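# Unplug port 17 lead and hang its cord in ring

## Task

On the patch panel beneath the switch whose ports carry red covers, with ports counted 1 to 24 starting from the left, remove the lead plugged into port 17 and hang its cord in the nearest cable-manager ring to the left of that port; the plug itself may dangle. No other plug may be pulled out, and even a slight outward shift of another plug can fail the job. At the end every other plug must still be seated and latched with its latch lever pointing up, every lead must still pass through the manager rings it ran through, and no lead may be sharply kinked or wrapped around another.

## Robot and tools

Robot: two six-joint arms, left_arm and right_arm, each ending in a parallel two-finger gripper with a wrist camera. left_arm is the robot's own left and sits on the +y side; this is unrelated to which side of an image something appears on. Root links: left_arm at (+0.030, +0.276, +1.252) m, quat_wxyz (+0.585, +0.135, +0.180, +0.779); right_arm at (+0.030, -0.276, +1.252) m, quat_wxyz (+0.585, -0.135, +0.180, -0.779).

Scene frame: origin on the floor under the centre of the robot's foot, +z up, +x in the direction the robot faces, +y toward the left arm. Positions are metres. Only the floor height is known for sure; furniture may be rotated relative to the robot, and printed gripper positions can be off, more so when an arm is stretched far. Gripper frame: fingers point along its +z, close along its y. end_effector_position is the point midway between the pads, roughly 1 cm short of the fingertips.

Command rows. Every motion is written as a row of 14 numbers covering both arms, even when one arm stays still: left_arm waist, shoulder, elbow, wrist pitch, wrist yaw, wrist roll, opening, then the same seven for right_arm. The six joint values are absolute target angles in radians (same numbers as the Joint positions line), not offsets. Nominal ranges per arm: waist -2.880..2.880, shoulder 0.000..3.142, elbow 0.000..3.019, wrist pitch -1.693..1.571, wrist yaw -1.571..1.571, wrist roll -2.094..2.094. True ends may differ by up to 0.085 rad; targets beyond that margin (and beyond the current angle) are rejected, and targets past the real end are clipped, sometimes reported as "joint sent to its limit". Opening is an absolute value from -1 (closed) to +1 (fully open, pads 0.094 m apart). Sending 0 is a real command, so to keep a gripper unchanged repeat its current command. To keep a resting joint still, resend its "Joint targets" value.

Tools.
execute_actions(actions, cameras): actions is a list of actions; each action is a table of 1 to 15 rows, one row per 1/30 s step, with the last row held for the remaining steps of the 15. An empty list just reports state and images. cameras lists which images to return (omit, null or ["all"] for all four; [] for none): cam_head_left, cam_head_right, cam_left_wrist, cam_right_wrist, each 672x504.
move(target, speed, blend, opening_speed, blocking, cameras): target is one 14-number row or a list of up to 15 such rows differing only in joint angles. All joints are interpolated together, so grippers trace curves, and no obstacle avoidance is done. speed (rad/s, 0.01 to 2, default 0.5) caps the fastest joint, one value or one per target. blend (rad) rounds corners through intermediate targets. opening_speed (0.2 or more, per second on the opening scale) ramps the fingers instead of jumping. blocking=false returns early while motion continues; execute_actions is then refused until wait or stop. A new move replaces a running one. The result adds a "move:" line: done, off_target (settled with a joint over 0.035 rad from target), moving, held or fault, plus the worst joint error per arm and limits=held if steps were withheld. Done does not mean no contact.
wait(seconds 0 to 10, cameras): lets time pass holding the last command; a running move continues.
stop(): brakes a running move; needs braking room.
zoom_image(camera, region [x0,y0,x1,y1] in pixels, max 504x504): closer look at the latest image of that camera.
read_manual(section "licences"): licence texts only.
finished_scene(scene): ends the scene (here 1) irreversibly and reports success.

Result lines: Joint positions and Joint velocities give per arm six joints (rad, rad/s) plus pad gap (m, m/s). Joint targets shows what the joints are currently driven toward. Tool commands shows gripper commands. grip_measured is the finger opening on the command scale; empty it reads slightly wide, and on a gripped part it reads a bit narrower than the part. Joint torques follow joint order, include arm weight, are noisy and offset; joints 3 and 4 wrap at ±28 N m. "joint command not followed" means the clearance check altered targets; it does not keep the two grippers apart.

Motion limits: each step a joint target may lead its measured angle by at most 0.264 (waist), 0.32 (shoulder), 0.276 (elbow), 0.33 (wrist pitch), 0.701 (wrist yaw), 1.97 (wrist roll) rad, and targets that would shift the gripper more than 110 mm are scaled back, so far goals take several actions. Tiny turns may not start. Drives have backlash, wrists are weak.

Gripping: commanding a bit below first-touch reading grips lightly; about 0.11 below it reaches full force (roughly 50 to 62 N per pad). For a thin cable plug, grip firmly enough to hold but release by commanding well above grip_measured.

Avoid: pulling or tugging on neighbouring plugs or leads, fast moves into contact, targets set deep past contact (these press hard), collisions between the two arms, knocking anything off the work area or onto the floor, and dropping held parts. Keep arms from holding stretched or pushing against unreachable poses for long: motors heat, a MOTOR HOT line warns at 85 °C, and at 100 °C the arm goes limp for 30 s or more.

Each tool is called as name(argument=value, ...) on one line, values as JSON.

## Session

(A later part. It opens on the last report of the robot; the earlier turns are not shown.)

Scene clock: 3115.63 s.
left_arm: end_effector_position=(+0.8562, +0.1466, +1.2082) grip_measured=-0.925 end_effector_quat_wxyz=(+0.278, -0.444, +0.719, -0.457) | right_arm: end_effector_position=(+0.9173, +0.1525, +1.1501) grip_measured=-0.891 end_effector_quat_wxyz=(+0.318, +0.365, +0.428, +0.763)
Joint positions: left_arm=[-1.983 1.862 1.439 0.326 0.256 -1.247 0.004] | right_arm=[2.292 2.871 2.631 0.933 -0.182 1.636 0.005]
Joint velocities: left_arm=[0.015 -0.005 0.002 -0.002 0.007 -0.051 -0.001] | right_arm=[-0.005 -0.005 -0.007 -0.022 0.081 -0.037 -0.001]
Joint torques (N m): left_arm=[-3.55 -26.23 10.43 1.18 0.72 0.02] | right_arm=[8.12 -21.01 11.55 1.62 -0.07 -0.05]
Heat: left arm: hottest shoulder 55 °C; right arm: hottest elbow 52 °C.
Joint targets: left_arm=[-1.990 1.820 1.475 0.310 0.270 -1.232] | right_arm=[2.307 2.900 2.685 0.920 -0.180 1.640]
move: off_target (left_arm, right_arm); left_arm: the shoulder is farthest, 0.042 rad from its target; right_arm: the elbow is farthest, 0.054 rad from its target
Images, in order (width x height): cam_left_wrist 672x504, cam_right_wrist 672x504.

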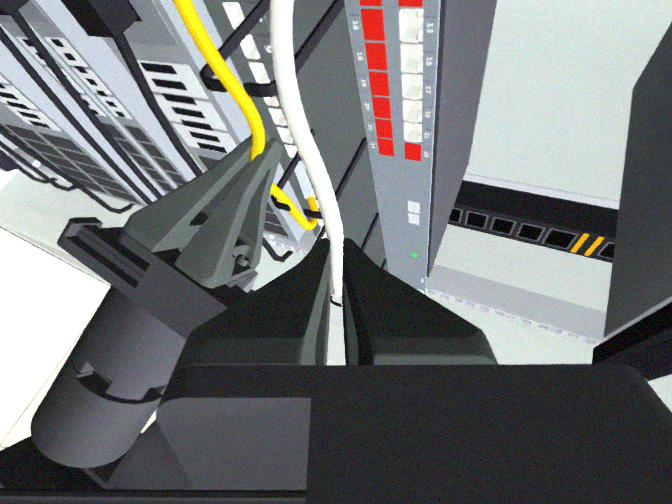

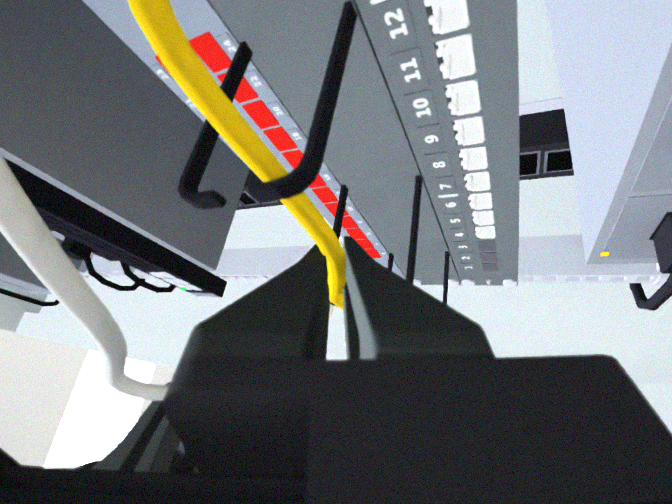

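move(target=[-1.957,1.74,1.40,0.31,0.30,-1.232,-0.95,2.307,2.90,2.685,0.92,-0.18,1.64,-0.95], speed=0.08, cameras=["cam_right_wrist","cam_left_wrist"])

zoom_image(camera="cam_left_wrist", region=[140, 0, 440, 290])

Scene clock: 3154.50 s.
left_arm: end_effector_position=(+0.8471, +0.1492, +1.2159) grip_measured=-0.927 end_effector_quat_wxyz=(+0.270, -0.439, +0.722, -0.462) | right_arm: end_effector_position=(+0.9173, +0.1525, +1.1501) grip_measured=-0.893 end_effector_quat_wxyz=(+0.318, +0.365, +0.428, +0.763)
Joint positions: left_arm=[-1.977 1.832 1.408 0.318 0.283 -1.244 0.003] | right_arm=[2.292 2.871 2.631 0.933 -0.182 1.636 0.005]
Joint velocities: left_arm=[-0.015 -0.015 0.007 -0.007 0.007 -0.081 0] | right_arm=[0.015 -0.005 -0.002 -0.002 -0.037 0.022 0]
Joint torques (N m): left_arm=[-1.9 -30.62 6.6 1.52 0.86 0] | right_arm=[7.12 -21.48 11.63 1.44 -0.12 -0.07]
Heat: left arm: hottest shoulder 55 °C; right arm: hottest elbow 58 °C.
Joint targets: left_arm=[-1.958 1.740 1.399 0.311 0.300 -1.231] | right_arm=[2.307 2.900 2.685 0.920 -0.180 1.640]
move: off_target (left_arm, right_arm); left_arm: the shoulder is farthest, 0.092 rad from its target; right_arm: the elbow is farthest, 0.054 rad from its target
Images, in order (width x height): cam_left_wrist 672x504, cam_right_wrist 672x504.

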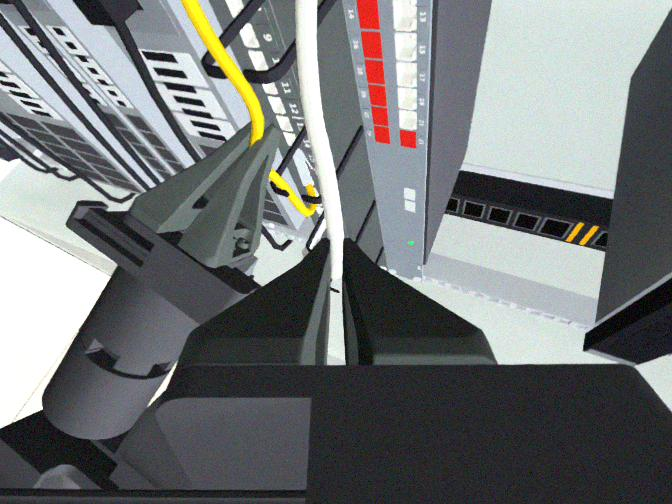

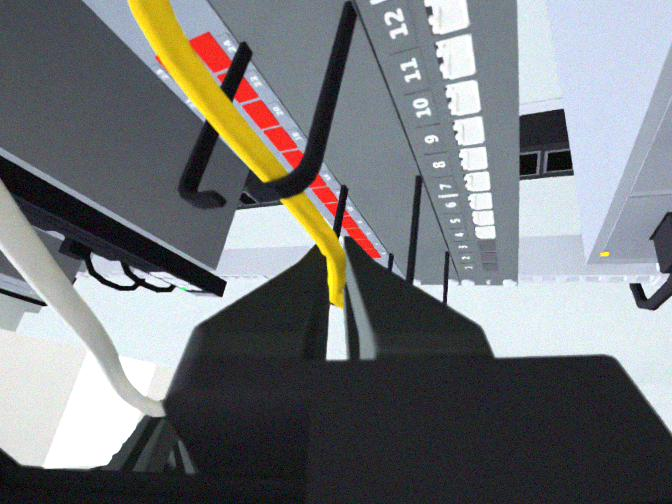

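Scaled by 1.680 from the camera's 672x504 image, which has a finer 960x720 frame.

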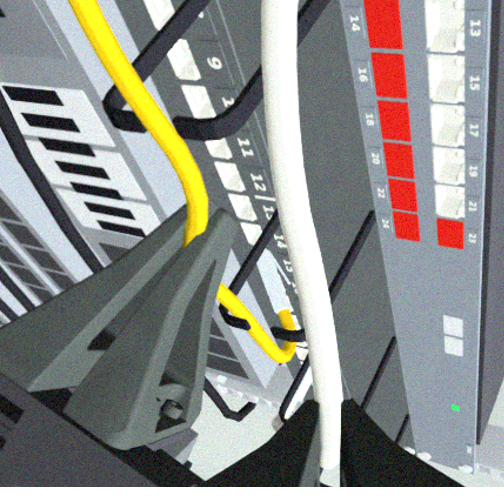

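move(target=[-1.972,1.78,1.43,0.31,0.29,-1.232,-0.95,2.315,2.918,2.785,0.78,-0.15,1.64,-0.95], speed=0.08, cameras=["cam_right_wrist","cam_left_wrist"])

zoom_image(camera="cam_left_wrist", region=[140, 0, 440, 290])

zoom_image(camera="cam_right_wrist", region=[260, 160, 460, 320])

Scene clock: 3202.50 s.
left_arm: end_effector_position=(+0.8473, +0.1504, +1.2157) grip_measured=-0.927 end_effector_quat_wxyz=(+0.271, -0.440, +0.722, -0.461) | right_arm: end_effector_position=(+0.9390, +0.1527, +1.1596) grip_measured=-0.893 end_effector_quat_wxyz=(+0.313, +0.387, +0.439, +0.748)
Joint positions: left_arm=[-1.976 1.832 1.408 0.318 0.283 -1.244 0.003] | right_arm=[2.292 2.884 2.728 0.798 -0.152 1.636 0.005]
Joint velocities: left_arm=[0.005 -0.015 0.002 0.002 -0.037 -0.051 0.001] | right_arm=[-0.005 -0.005 -0.007 -0.012 0.095 -0.007 0]
Joint torques (N m): left_arm=[-2.84 -26.93 9.16 1.35 0.5 -0.01] | right_arm=[8.18 -22.24 12.29 1.01 -0.12 -0.09]
Heat: left arm: hottest shoulder 65 °C; right arm: hottest elbow 60 °C.
Joint targets: left_arm=[-1.971 1.780 1.430 0.310 0.290 -1.233] | right_arm=[2.314 2.917 2.785 0.780 -0.150 1.640]
move: off_target (left_arm, right_arm); left_arm: the shoulder is farthest, 0.052 rad from its target; right_arm: the elbow is farthest, 0.057 rad from its target
Images, in order (width x height): cam_left_wrist 672x504, cam_right_wrist 672x504.

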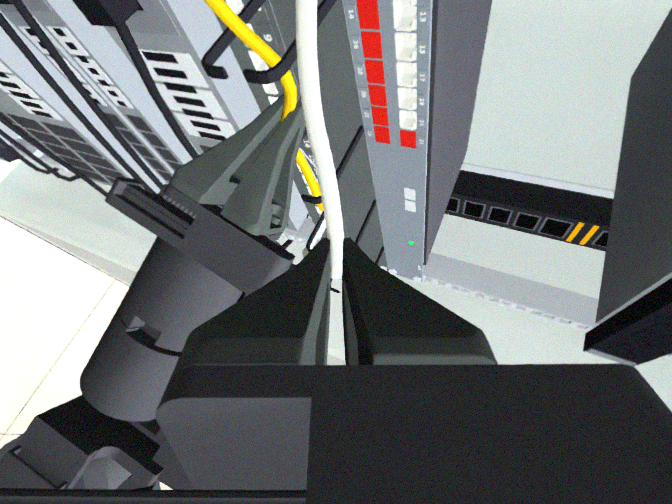

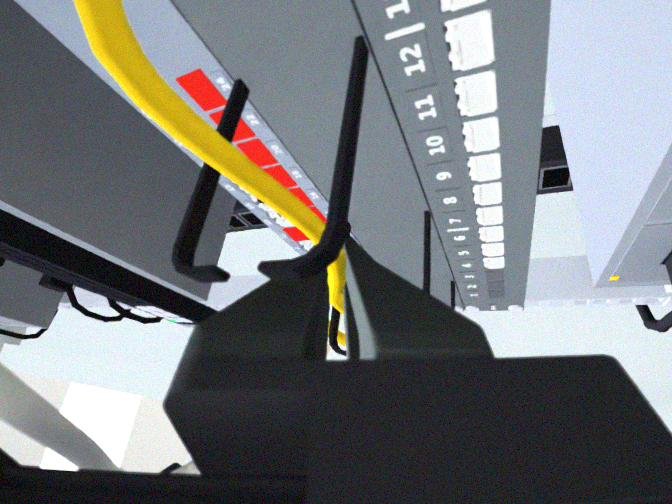

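Scaled by 1.680 from the camera's 672x504 image, which has a finer 960x720 frame.

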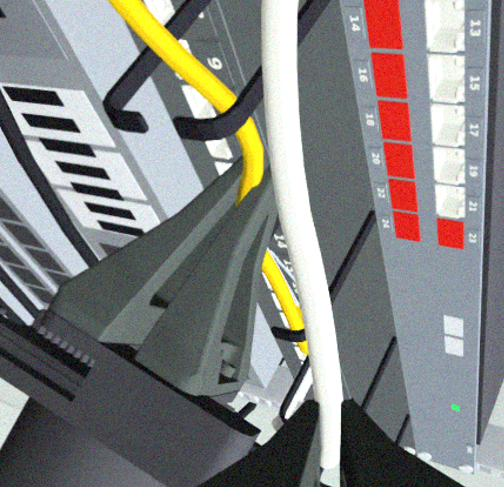

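Scaled by 2.520 from the camera's 672x504 image, which has a finer 960x720 frame.

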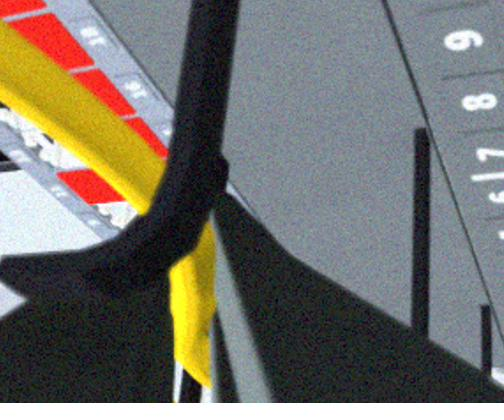

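move(target=[[-1.98,1.80,1.44,0.31,0.28,-1.232,-0.95,2.315,2.92,2.68,0.86,-0.15,1.64,-0.95],[-1.98,1.80,1.44,0.31,0.28,-1.232,-0.95,2.318,2.955,2.76,0.79,-0.14,1.64,-0.95]], speed=0.08, cameras=["cam_right_wrist","cam_left_wrist"])

zoom_image(camera="cam_left_wrist", region=[140, 0, 440, 290])

zoom_image(camera="cam_right_wrist", region=[260, 160, 460, 360])

Scene clock: 3220.00 s.
left_arm: end_effector_position=(+0.8472, +0.1500, +1.2145) grip_measured=-0.927 end_effector_quat_wxyz=(+0.271, -0.441, +0.722, -0.460) | right_arm: end_effector_position=(+0.9255, +0.1621, +1.1345) grip_measured=-0.893 end_effector_quat_wxyz=(+0.306, +0.394, +0.445, +0.744)
Joint positions: left_arm=[-1.977 1.833 1.408 0.318 0.276 -1.244 0.003] | right_arm=[2.299 2.91 2.714 0.815 -0.143 1.636 0.005]
Joint velocities: left_arm=[-0.005 -0.005 -0.002 -0.012 0.007 -0.007 0.001] | right_arm=[-0.005 0.005 -0.017 -0.007 -0.022 0.037 0]
Joint torques (N m): left_arm=[-3.19 -24.94 9.92 1.47 0.34 0] | right_arm=[8.47 -20.31 11.21 1.05 -0.04 -0.1]
Heat: left arm: hottest shoulder 64 °C; right arm: hottest elbow 61 °C.
Joint targets: left_arm=[-1.982 1.801 1.440 0.310 0.280 -1.232] | right_arm=[2.318 2.955 2.759 0.791 -0.140 1.640]
move: off_target (right_arm); right_arm: the elbow is farthest, 0.046 rad from its target
Images, in order (width x height): cam_left_wrist 672x504, cam_right_wrist 672x504.

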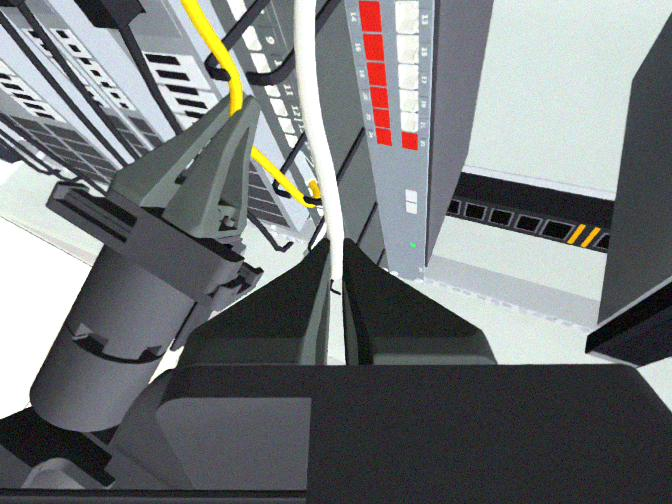

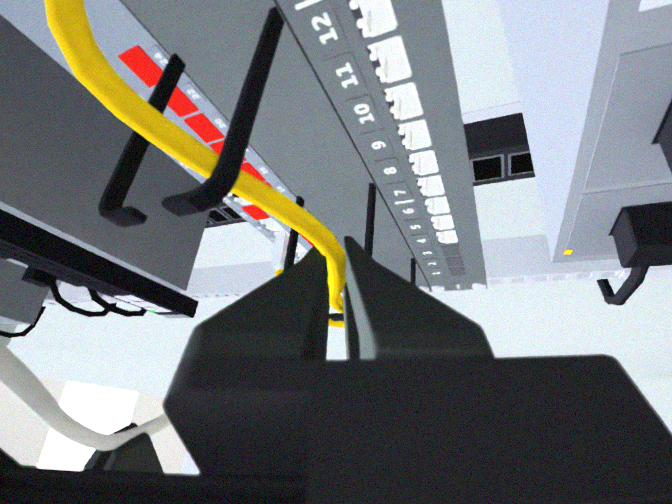

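Scaled by 1.680 from the camera's 672x504 image, which has a finer 960x720 frame.

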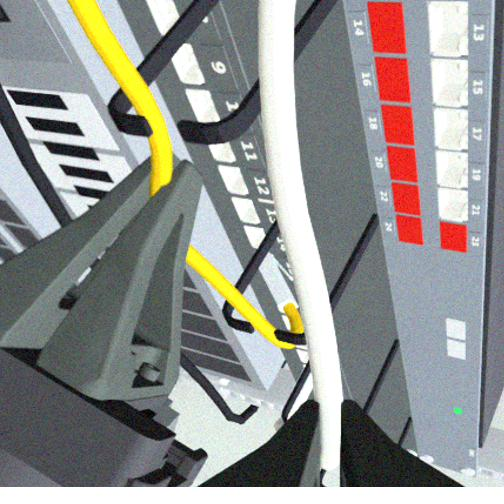

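Scaled by 2.520 from the camera's 672x504 image, which has a finer 960x720 frame.

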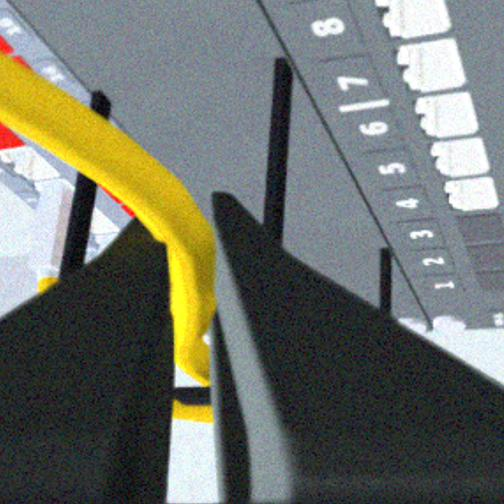

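move(target=[[-1.98,1.80,1.44,0.31,0.28,-1.232,-0.95,2.318,2.938,2.765,0.765,-0.13,1.64,-0.95],[-1.98,1.80,1.44,0.31,0.28,-1.232,-0.95,2.318,2.942,2.82,0.71,-0.12,1.64,-0.95]], speed=0.08, cameras=["cam_right_wrist","cam_left_wrist"])

zoom_image(camera="cam_left_wrist", region=[140, 0, 440, 290])

zoom_image(camera="cam_right_wrist", region=[260, 160, 460, 360])

Scene clock: 3244.67 s.
left_arm: end_effector_position=(+0.8472, +0.1500, +1.2145) grip_measured=-0.927 end_effector_quat_wxyz=(+0.271, -0.441, +0.722, -0.460) | right_arm: end_effector_position=(+0.9374, +0.1644, +1.1405) grip_measured=-0.893 end_effector_quat_wxyz=(+0.301, +0.409, +0.455, +0.732)
Joint positions: left_arm=[-1.977 1.833 1.408 0.318 0.276 -1.244 0.003] | right_arm=[2.302 2.91 2.762 0.728 -0.122 1.636 0.005]
Joint velocities: left_arm=[-0.005 -0.015 -0.002 -0.017 0.066 -0.037 -0.001] | right_arm=[-0.005 0.005 -0.012 0.002 -0.007 0.007 0]
Joint torques (N m): left_arm=[-3.6 -25.23 10.02 1.46 0.32 0.01] | right_arm=[8.29 -22.48 12.6 1.22 -0.1 -0.07]
Heat: left arm: hottest shoulder 61 °C; right arm: hottest elbow 60 °C.
Joint targets: left_arm=[-1.980 1.800 1.440 0.310 0.280 -1.232] | right_arm=[2.318 2.941 2.820 0.709 -0.120 1.640]
move: off_target (right_arm); right_arm: the elbow is farthest, 0.058 rad from its target
Images, in order (width x height): cam_left_wrist 672x504, cam_right_wrist 672x504.

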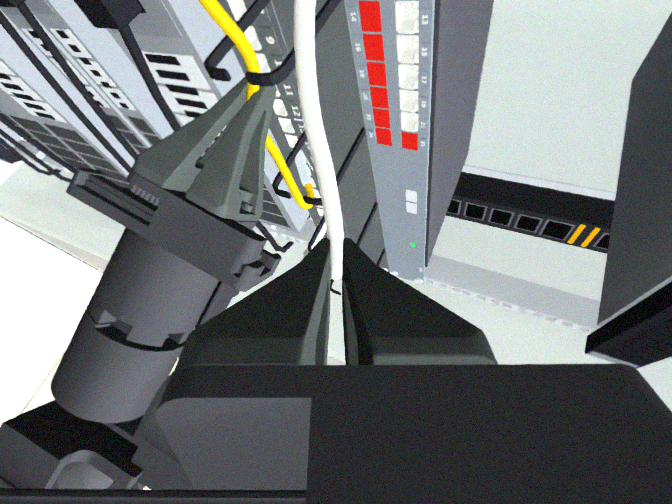

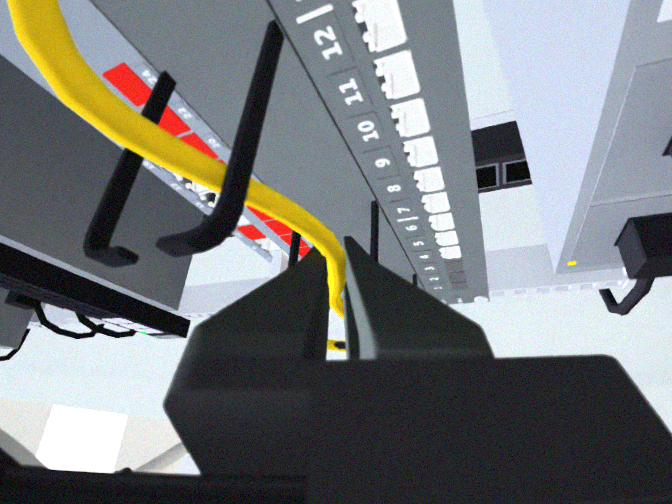

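Scaled by 1.680 from the camera's 672x504 image, which has a finer 960x720 frame.

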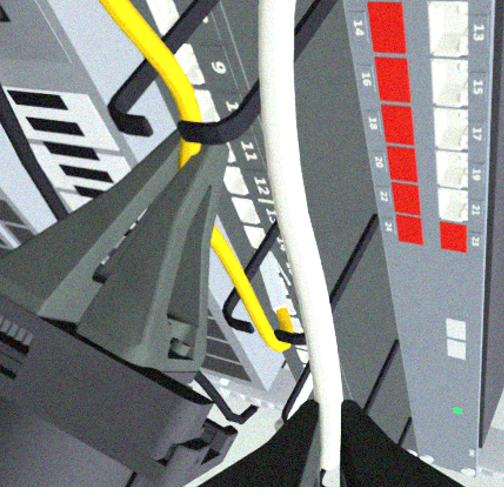

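Scaled by 2.520 from the camera's 672x504 image, which has a finer 960x720 frame.

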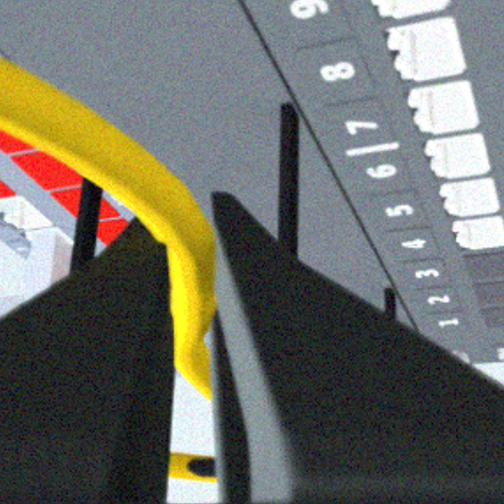

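move(target=[-1.98,1.80,1.44,0.31,0.28,-1.232,-0.95,2.315,2.962,2.89,0.64,-0.11,1.64,-0.95], speed=0.08, cameras=["cam_right_wrist","cam_left_wrist"])

zoom_image(camera="cam_left_wrist", region=[180, 30, 340, 230])

zoom_image(camera="cam_right_wrist", region=[80, 60, 360, 360])

Scene clock: 3256.83 s.
left_arm: end_effector_position=(+0.8472, +0.1500, +1.2145) grip_measured=-0.927 end_effector_quat_wxyz=(+0.271, -0.441, +0.722, -0.460) | right_arm: end_effector_position=(+0.9454, +0.1647, +1.1445) grip_measured=-0.893 end_effector_quat_wxyz=(+0.299, +0.416, +0.459, +0.726)
Joint positions: left_arm=[-1.977 1.833 1.408 0.318 0.276 -1.244 0.003] | right_arm=[2.302 2.93 2.831 0.659 -0.113 1.636 0.005]
Joint velocities: left_arm=[-0.015 -0.015 -0.007 -0.002 0.066 -0.051 -0.001] | right_arm=[-0.015 -0.005 0.002 -0.012 -0.007 -0.095 0]
Joint torques (N m): left_arm=[-3.55 -24.82 10.07 1.42 0.33 -0.02] | right_arm=[8.35 -21.77 12.68 1.25 -0.11 -0.04]
Heat: left arm: hottest shoulder 60 °C; right arm: hottest elbow 60 °C.
Joint targets: left_arm=[-1.980 1.800 1.440 0.310 0.280 -1.232] | right_arm=[2.315 2.963 2.890 0.640 -0.111 1.640]
move: off_target (right_arm); right_arm: the elbow is farthest, 0.059 rad from its target
Images, in order (width x height): cam_left_wrist 672x504, cam_right_wrist 672x504.

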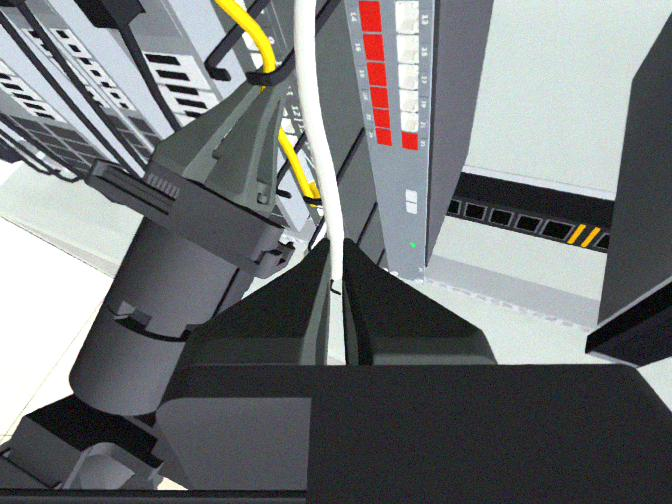

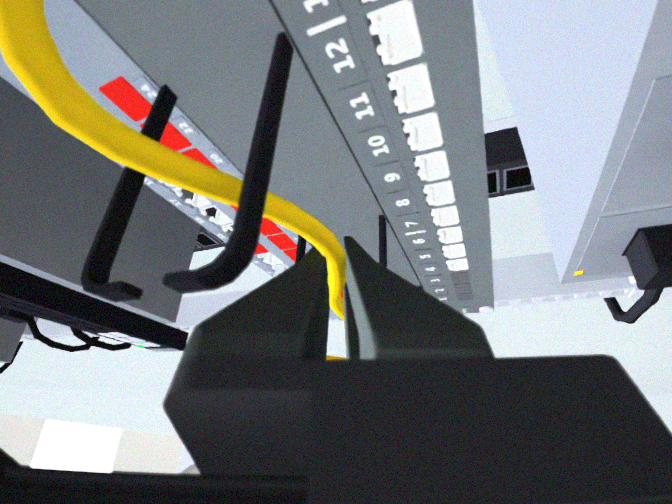

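Scaled by 2.520 from the camera's 672x504 image, which has a finer 960x720 frame.

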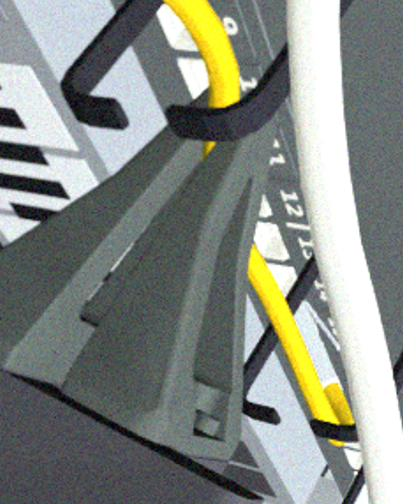

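Scaled by 1.680 from the camera's 672x504 image, which has a finer 960x720 frame.

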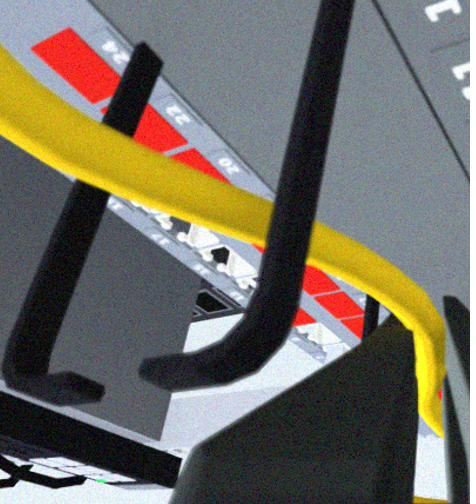

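move(target=[[-1.98,1.80,1.44,0.31,0.28,-1.232,-0.95,2.315,2.99,2.91,0.64,-0.11,1.64,-0.95],[-1.98,1.80,1.44,0.31,0.28,-1.232,-0.95,2.315,3.01,2.93,0.64,-0.11,1.64,-0.95]], speed=0.08, cameras=["cam_right_wrist","cam_left_wrist"])

zoom_image(camera="cam_left_wrist", region=[180, 30, 340, 230])

Scene clock: 3266.67 s.
left_arm: end_effector_position=(+0.8472, +0.1500, +1.2145) grip_measured=-0.927 end_effector_quat_wxyz=(+0.271, -0.441, +0.722, -0.460) | right_arm: end_effector_position=(+0.9397, +0.1662, +1.1327) grip_measured=-0.893 end_effector_quat_wxyz=(+0.300, +0.415, +0.458, +0.727)
Joint positions: left_arm=[-1.977 1.833 1.408 0.318 0.276 -1.244 0.003] | right_arm=[2.302 2.971 2.877 0.659 -0.113 1.636 0.005]
Joint velocities: left_arm=[-0.015 0.005 -0.007 -0.012 -0.051 -0.037 -0.001] | right_arm=[-0.005 -0.015 0.002 -0.002 -0.125 -0.066 0]
Joint torques (N m): left_arm=[-3.72 -25.17 10.06 1.44 0.33 -0.02] | right_arm=[8.06 -21.25 12.41 1.44 -0.09 -0.1]
Heat: left arm: hottest shoulder 59 °C; right arm: hottest elbow 58 °C.
Joint targets: left_arm=[-1.980 1.800 1.440 0.310 0.280 -1.232] | right_arm=[2.315 3.010 2.931 0.640 -0.110 1.640]
move: off_target (right_arm); right_arm: the elbow is farthest, 0.053 rad from its target
Images, in order (width x height): cam_left_wrist 672x504, cam_right_wrist 672x504.

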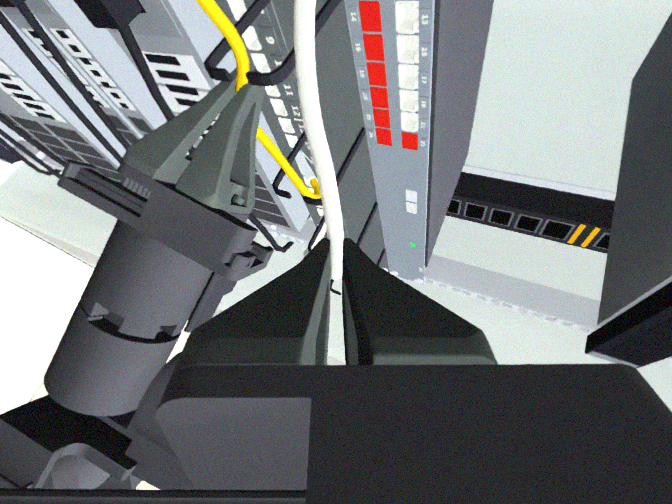

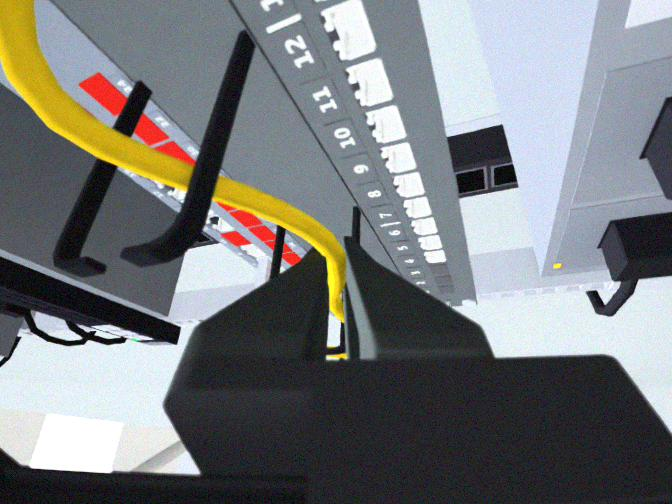

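Scaled by 2.520 from the camera's 672x504 image, which has a finer 960x720 frame.

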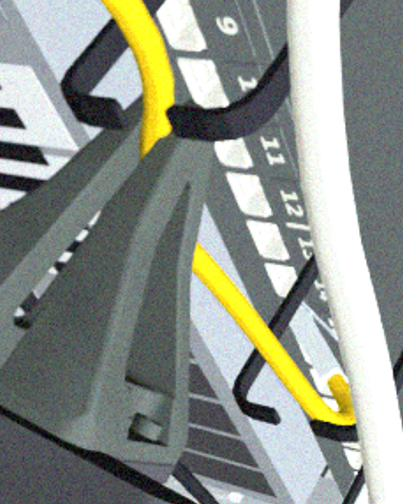

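move(target=[[-1.98,1.80,1.44,0.31,0.28,-1.232,-0.95,2.315,3.045,2.985,0.52,-0.10,1.64,-0.95]], speed=0.08, cameras=["cam_right_wrist","cam_left_wrist"])

zoom_image(camera="cam_left_wrist", region=[180, 30, 340, 230])

Scene clock: 3283.03 s.
left_arm: end_effector_position=(+0.8472, +0.1500, +1.2145) grip_measured=-0.927 end_effector_quat_wxyz=(+0.271, -0.441, +0.722, -0.460) | right_arm: end_effector_position=(+0.9467, +0.1691, +1.1284) grip_measured=-0.893 end_effector_quat_wxyz=(+0.288, +0.429, +0.476, +0.712)
Joint positions: left_arm=[-1.977 1.833 1.408 0.318 0.276 -1.244 0.003] | right_arm=[2.302 2.991 2.946 0.551 -0.105 1.636 0.005]
Joint velocities: left_arm=[-0.005 -0.005 -0.007 -0.007 -0.022 -0.007 -0.001] | right_arm=[0.015 -0.015 0.017 -0.007 0.022 0.007 0]
Joint torques (N m): left_arm=[-3.6 -25.23 9.98 1.5 0.34 0] | right_arm=[7.88 -19.66 11.62 0.99 0.02 -0.1]
Heat: left arm: hottest shoulder 59 °C; right arm: hottest elbow 59 °C.
Joint targets: left_arm=[-1.980 1.800 1.440 0.310 0.280 -1.232] | right_arm=[2.315 3.045 2.985 0.521 -0.100 1.640]
move: off_target (right_arm); right_arm: the shoulder is farthest, 0.054 rad from its target
Images, in order (width x height): cam_left_wrist 672x504, cam_right_wrist 672x504.

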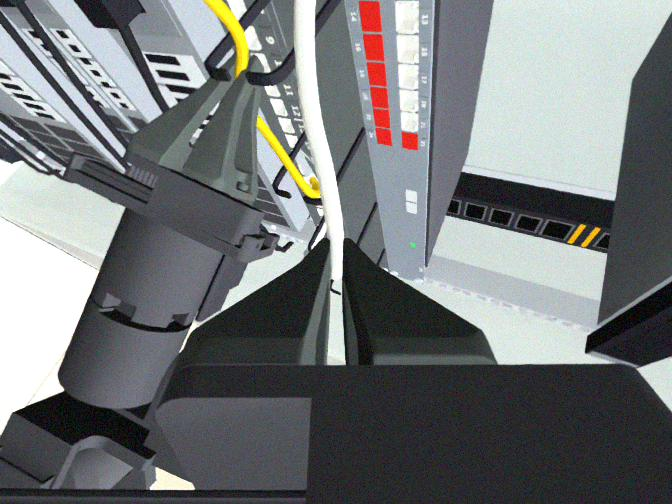

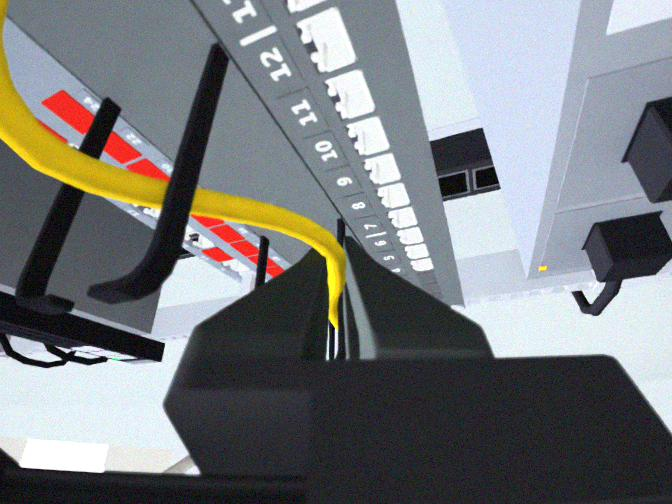

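Scaled by 2.520 from the camera's 672x504 image, which has a finer 960x720 frame.

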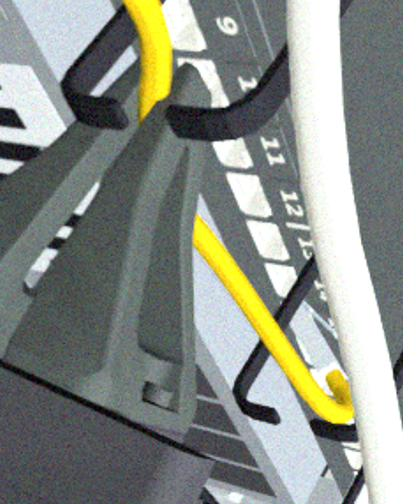

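move(target=[-1.98,1.80,1.44,0.31,0.28,-1.232,-0.95,2.315,3.045,2.985,0.52,-0.10,1.64,-0.75], speed=0.08, opening_speed=0.2, cameras=["cam_left_wrist","cam_right_wrist"])

zoom_image(camera="cam_left_wrist", region=[180, 30, 340, 230])

Scene clock: 3290.63 s.
left_arm: end_effector_position=(+0.8472, +0.1500, +1.2145) grip_measured=-0.927 end_effector_quat_wxyz=(+0.272, -0.440, +0.722, -0.459) | right_arm: end_effector_position=(+0.9455, +0.1700, +1.1223) grip_measured=-0.752 end_effector_quat_wxyz=(+0.286, +0.433, +0.479, +0.708)
Joint positions: left_arm=[-1.977 1.833 1.408 0.318 0.276 -1.243 0.003] | right_arm=[2.302 2.996 2.946 0.544 -0.102 1.636 0.012]
Joint velocities: left_arm=[-0.005 -0.005 0.002 -0.012 -0.066 0.022 0] | right_arm=[-0.015 -0.005 0.002 -0.012 -0.007 -0.066 0]
Joint torques (N m): left_arm=[-3.43 -25 9.96 1.52 0.33 -0.01] | right_arm=[8.12 -20.48 11.47 1.22 -0.04 -0.09]
Heat: left arm: hottest shoulder 59 °C; right arm: hottest elbow 60 °C.
Joint targets: left_arm=[-1.980 1.800 1.440 0.310 0.280 -1.231] | right_arm=[2.315 3.045 2.984 0.519 -0.099 1.640]
move: off_target (right_arm); right_arm: the shoulder is farthest, 0.049 rad from its target
Images, in order (width x height): cam_left_wrist 672x504, cam_right_wrist 672x504.

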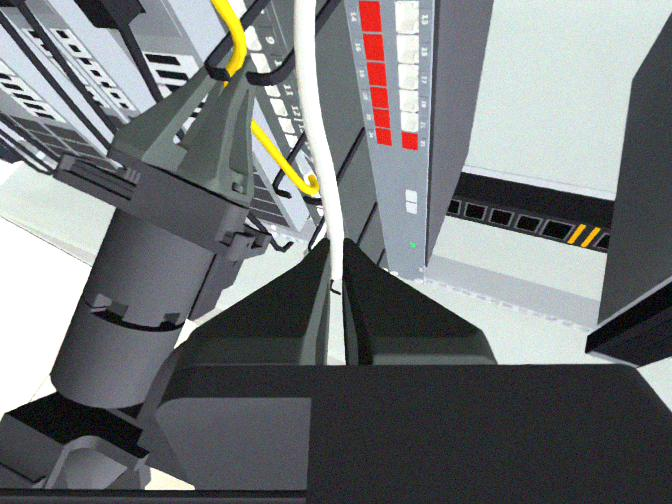

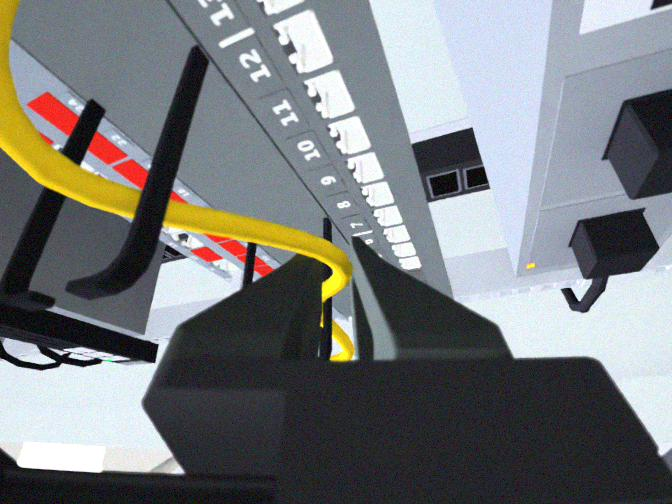

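Scaled by 2.520 from the camera's 672x504 image, which has a finer 960x720 frame.

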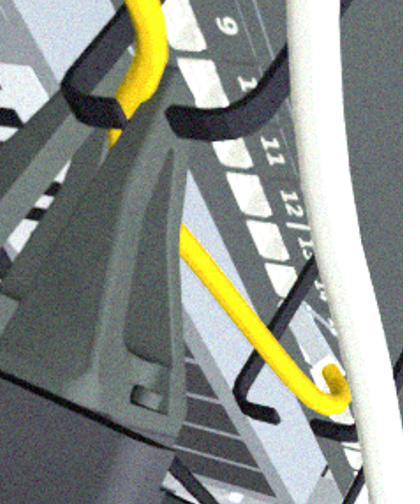

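move(target=[[-1.98,1.80,1.44,0.31,0.28,-1.232,-0.95,2.31,3.01,2.89,0.60,-0.11,1.64,-0.7],[-1.98,1.80,1.44,0.31,0.28,-1.232,-0.95,2.29,2.94,2.70,0.76,-0.14,1.64,-0.7]], speed=0.1, cameras=["cam_left_wrist","cam_right_wrist"])

zoom_image(camera="cam_left_wrist", region=[180, 30, 340, 230])

Scene clock: 3300.50 s.
left_arm: end_effector_position=(+0.8472, +0.1500, +1.2145) grip_measured=-0.927 end_effector_quat_wxyz=(+0.272, -0.440, +0.722, -0.459) | right_arm: end_effector_position=(+0.9235, +0.1682, +1.1125) grip_measured=-0.701 end_effector_quat_wxyz=(+0.294, +0.409, +0.463, +0.729)
Joint positions: left_arm=[-1.977 1.833 1.408 0.318 0.276 -1.243 0.003] | right_arm=[2.301 2.93 2.729 0.76 -0.132 1.636 0.014]
Joint velocities: left_arm=[0.005 0.005 0.017 -0.002 0.007 0.007 0] | right_arm=[-0.005 -0.005 -0.012 0.012 -0.007 -0.022 -0.001]
Joint torques (N m): left_arm=[-3.14 -25.29 10.04 1.37 0.35 -0.05] | right_arm=[6.42 -23.59 6.06 2.24 -0.53 -0.06]
Heat: left arm: hottest shoulder 58 °C; right arm: hottest elbow 60 °C.
Joint targets: left_arm=[-1.980 1.800 1.440 0.310 0.280 -1.232] | right_arm=[2.290 2.941 2.701 0.760 -0.141 1.640]
move: done
Images, in order (width x height): cam_left_wrist 672x504, cam_right_wrist 672x504.

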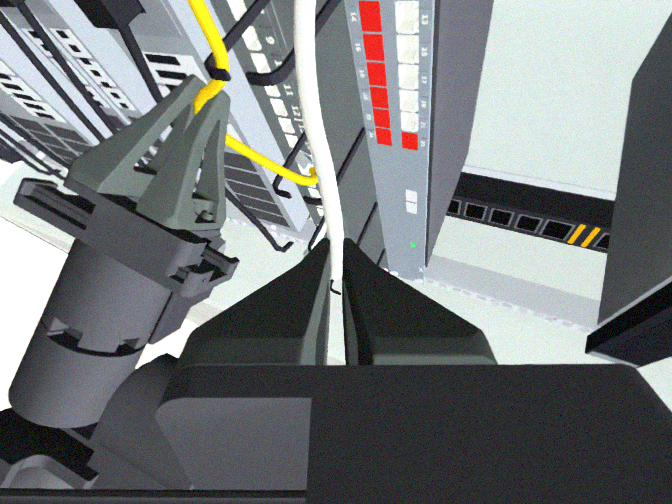

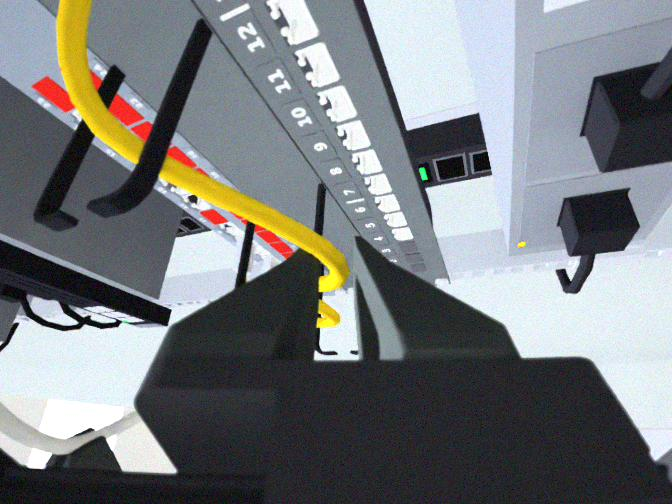

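Scaled by 2.520 from the camera's 672x504 image, which has a finer 960x720 frame.

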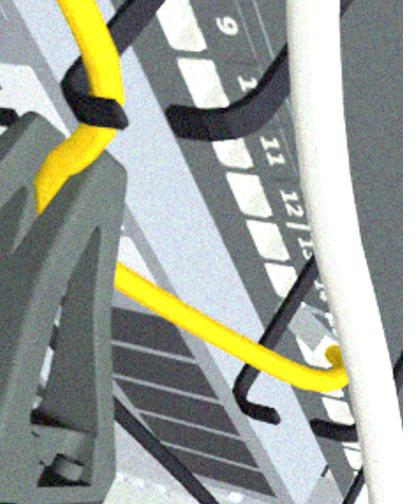

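move(target=[[-1.98,1.80,1.44,0.31,0.28,-1.232,-0.95,2.285,2.925,2.66,0.80,-0.14,1.64,-0.4],[-1.98,1.80,1.44,0.31,0.28,-1.232,-0.95,2.26,2.85,2.44,0.93,-0.16,1.64,-0.4]], speed=0.12, cameras=["cam_left_wrist","cam_right_wrist"])

zoom_image(camera="cam_left_wrist", region=[140, 0, 340, 250])

zoom_image(camera="cam_head_left", region=[240, 270, 380, 375])

Scene clock: 3314.00 s.
left_arm: end_effector_position=(+0.8472, +0.1500, +1.2145) grip_measured=-0.927 end_effector_quat_wxyz=(+0.272, -0.440, +0.722, -0.459) | right_arm: end_effector_position=(+0.8806, +0.1560, +1.0438) grip_measured=-0.401 end_effector_quat_wxyz=(+0.276, +0.420, +0.492, +0.711)
Joint positions: left_arm=[-1.977 1.833 1.408 0.318 0.276 -1.243 0.003] | right_arm=[2.281 2.874 2.447 0.907 -0.157 1.636 0.028]
Joint velocities: left_arm=[-0.015 -0.005 -0.012 -0.017 0.051 -0.022 -0.001] | right_arm=[-0.005 -0.005 -0.012 -0.007 -0.022 -0.037 -0.001]
Joint torques (N m): left_arm=[-3.78 -24.88 9.85 1.5 0.33 0] | right_arm=[3.84 -24.88 6.39 3.19 -0.31 -0.1]
Heat: left arm: hottest shoulder 58 °C; right arm: hottest elbow 56 °C.
Joint targets: left_arm=[-1.980 1.800 1.440 0.310 0.280 -1.232] | right_arm=[2.261 2.850 2.439 0.930 -0.160 1.640]
move: done
Images, in order (width x height): cam_left_wrist 672x504, cam_right_wrist 672x504.

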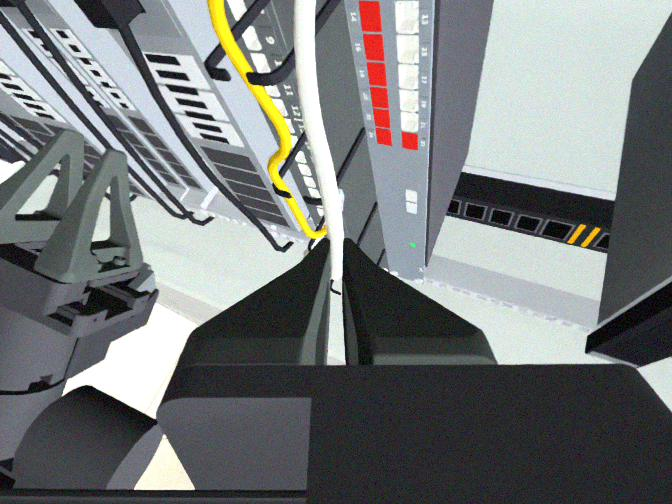

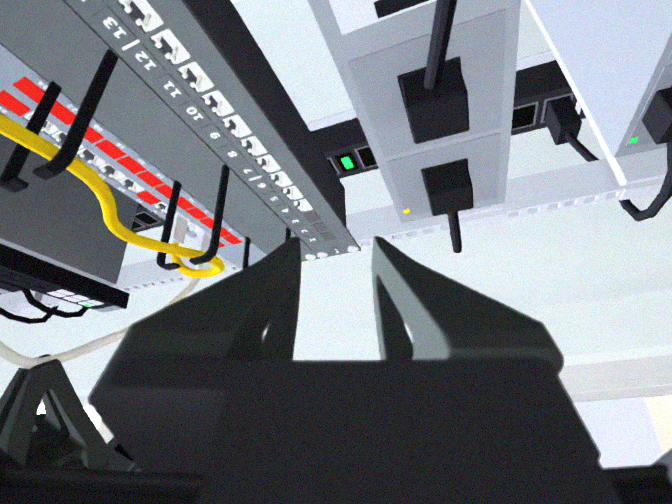

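Scaled by 2.016 from the camera's 672x504 image, which has a finer 960x720 frame.

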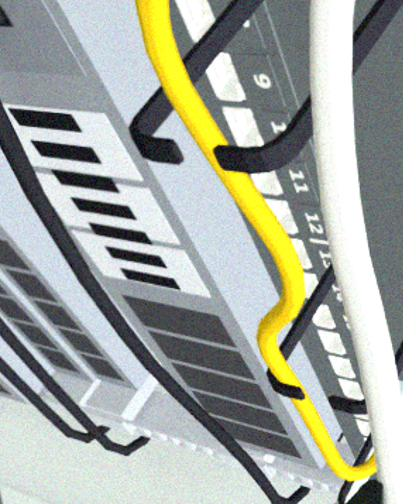

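This scene's latest camera images include none from cam_head_left. They are from: cam_left_wrist, cam_right_wrist. cam_head_left's image comes with the result of a call that names it in "cameras".

wait(seconds=1)

zoom_image(camera="cam_head_left", region=[240, 280, 380, 350])

zoom_image(camera="cam_left_wrist", region=[190, 30, 290, 130])

zoom_image(camera="cam_right_wrist", region=[100, 130, 300, 300])

Scene clock: 3322.80 s.
left_arm: end_effector_position=(+0.8472, +0.1500, +1.2145) grip_measured=-0.927 end_effector_quat_wxyz=(+0.272, -0.440, +0.722, -0.459) | right_arm: end_effector_position=(+0.8806, +0.1560, +1.0438) grip_measured=-0.401 end_effector_quat_wxyz=(+0.276, +0.420, +0.492, +0.711)
Joint positions: left_arm=[-1.977 1.833 1.408 0.318 0.276 -1.243 0.003] | right_arm=[2.281 2.874 2.447 0.907 -0.157 1.636 0.028]
Joint velocities: left_arm=[-0.015 -0.005 -0.007 -0.002 0.007 0.022 -0.001] | right_arm=[-0.005 -0.015 0.007 0.017 -0.007 -0.037 0]
Joint torques (N m): left_arm=[-3.43 -24.82 9.99 1.46 0.35 0] | right_arm=[5.66 -24.88 6.38 3.38 -0.29 -0.06]
Heat: left arm: hottest shoulder 58 °C; right arm: hottest elbow 55 °C.
Joint targets: left_arm=[-1.980 1.800 1.440 0.310 0.280 -1.232] | right_arm=[2.261 2.850 2.439 0.930 -0.160 1.640]
Tool commands: left_gripper/opening=-0.95 right_gripper/opening=-0.4
wait: 1.00 s; at rest from the start

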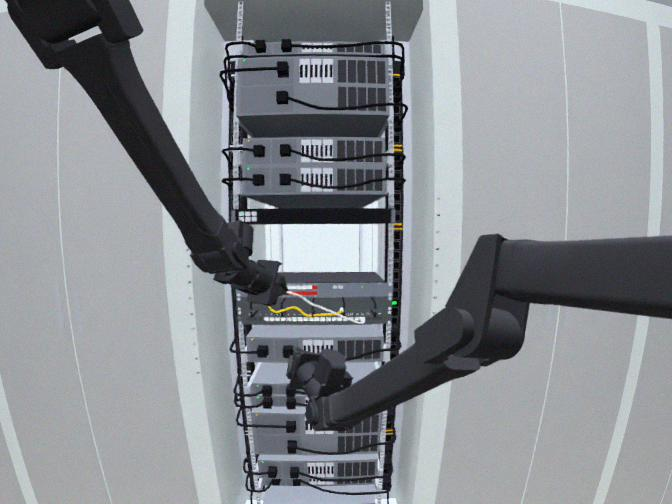

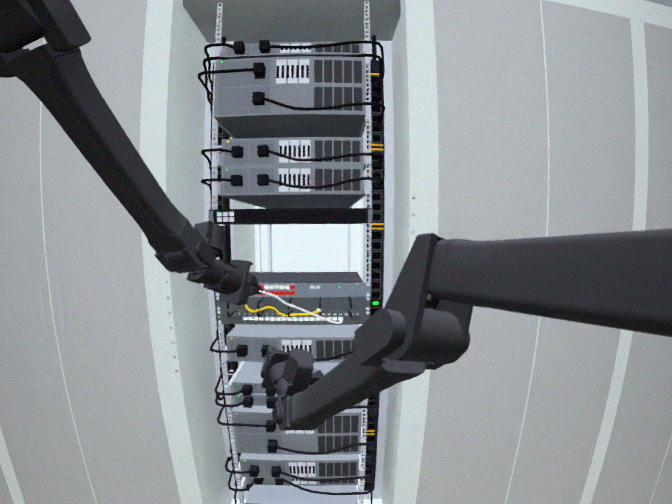

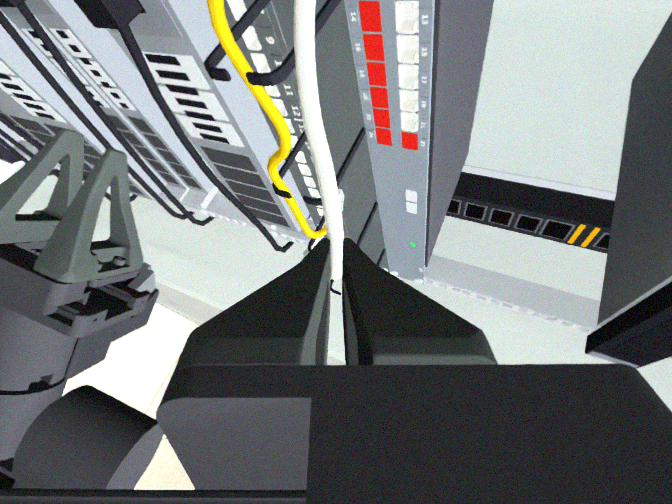

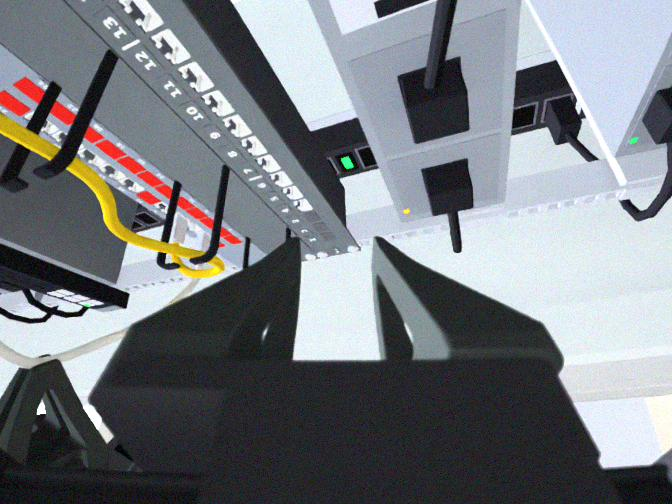

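Scaled by 3.600 from the camera's 672x504 image, which has a finer 960x720 frame.

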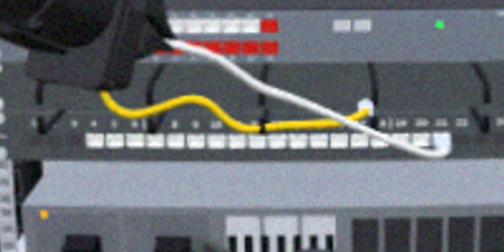

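Scaled by 5.040 from the camera's 672x504 image, which has a finer 960x720 frame.

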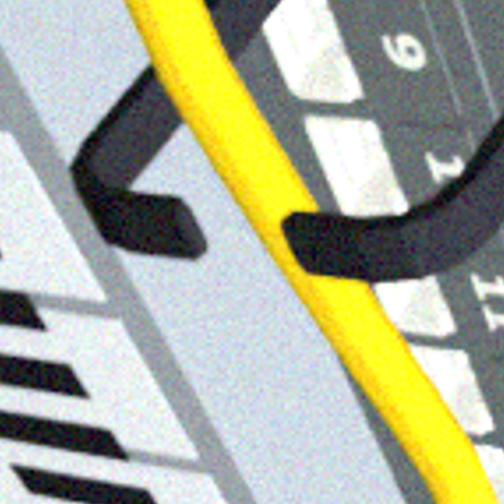

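Scaled by 2.520 from the camera's 672x504 image, which has a finer 960x720 frame.

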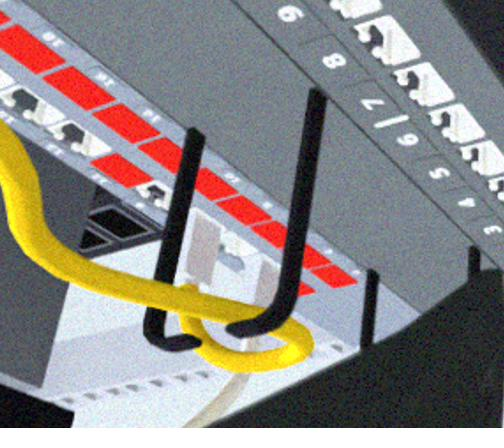

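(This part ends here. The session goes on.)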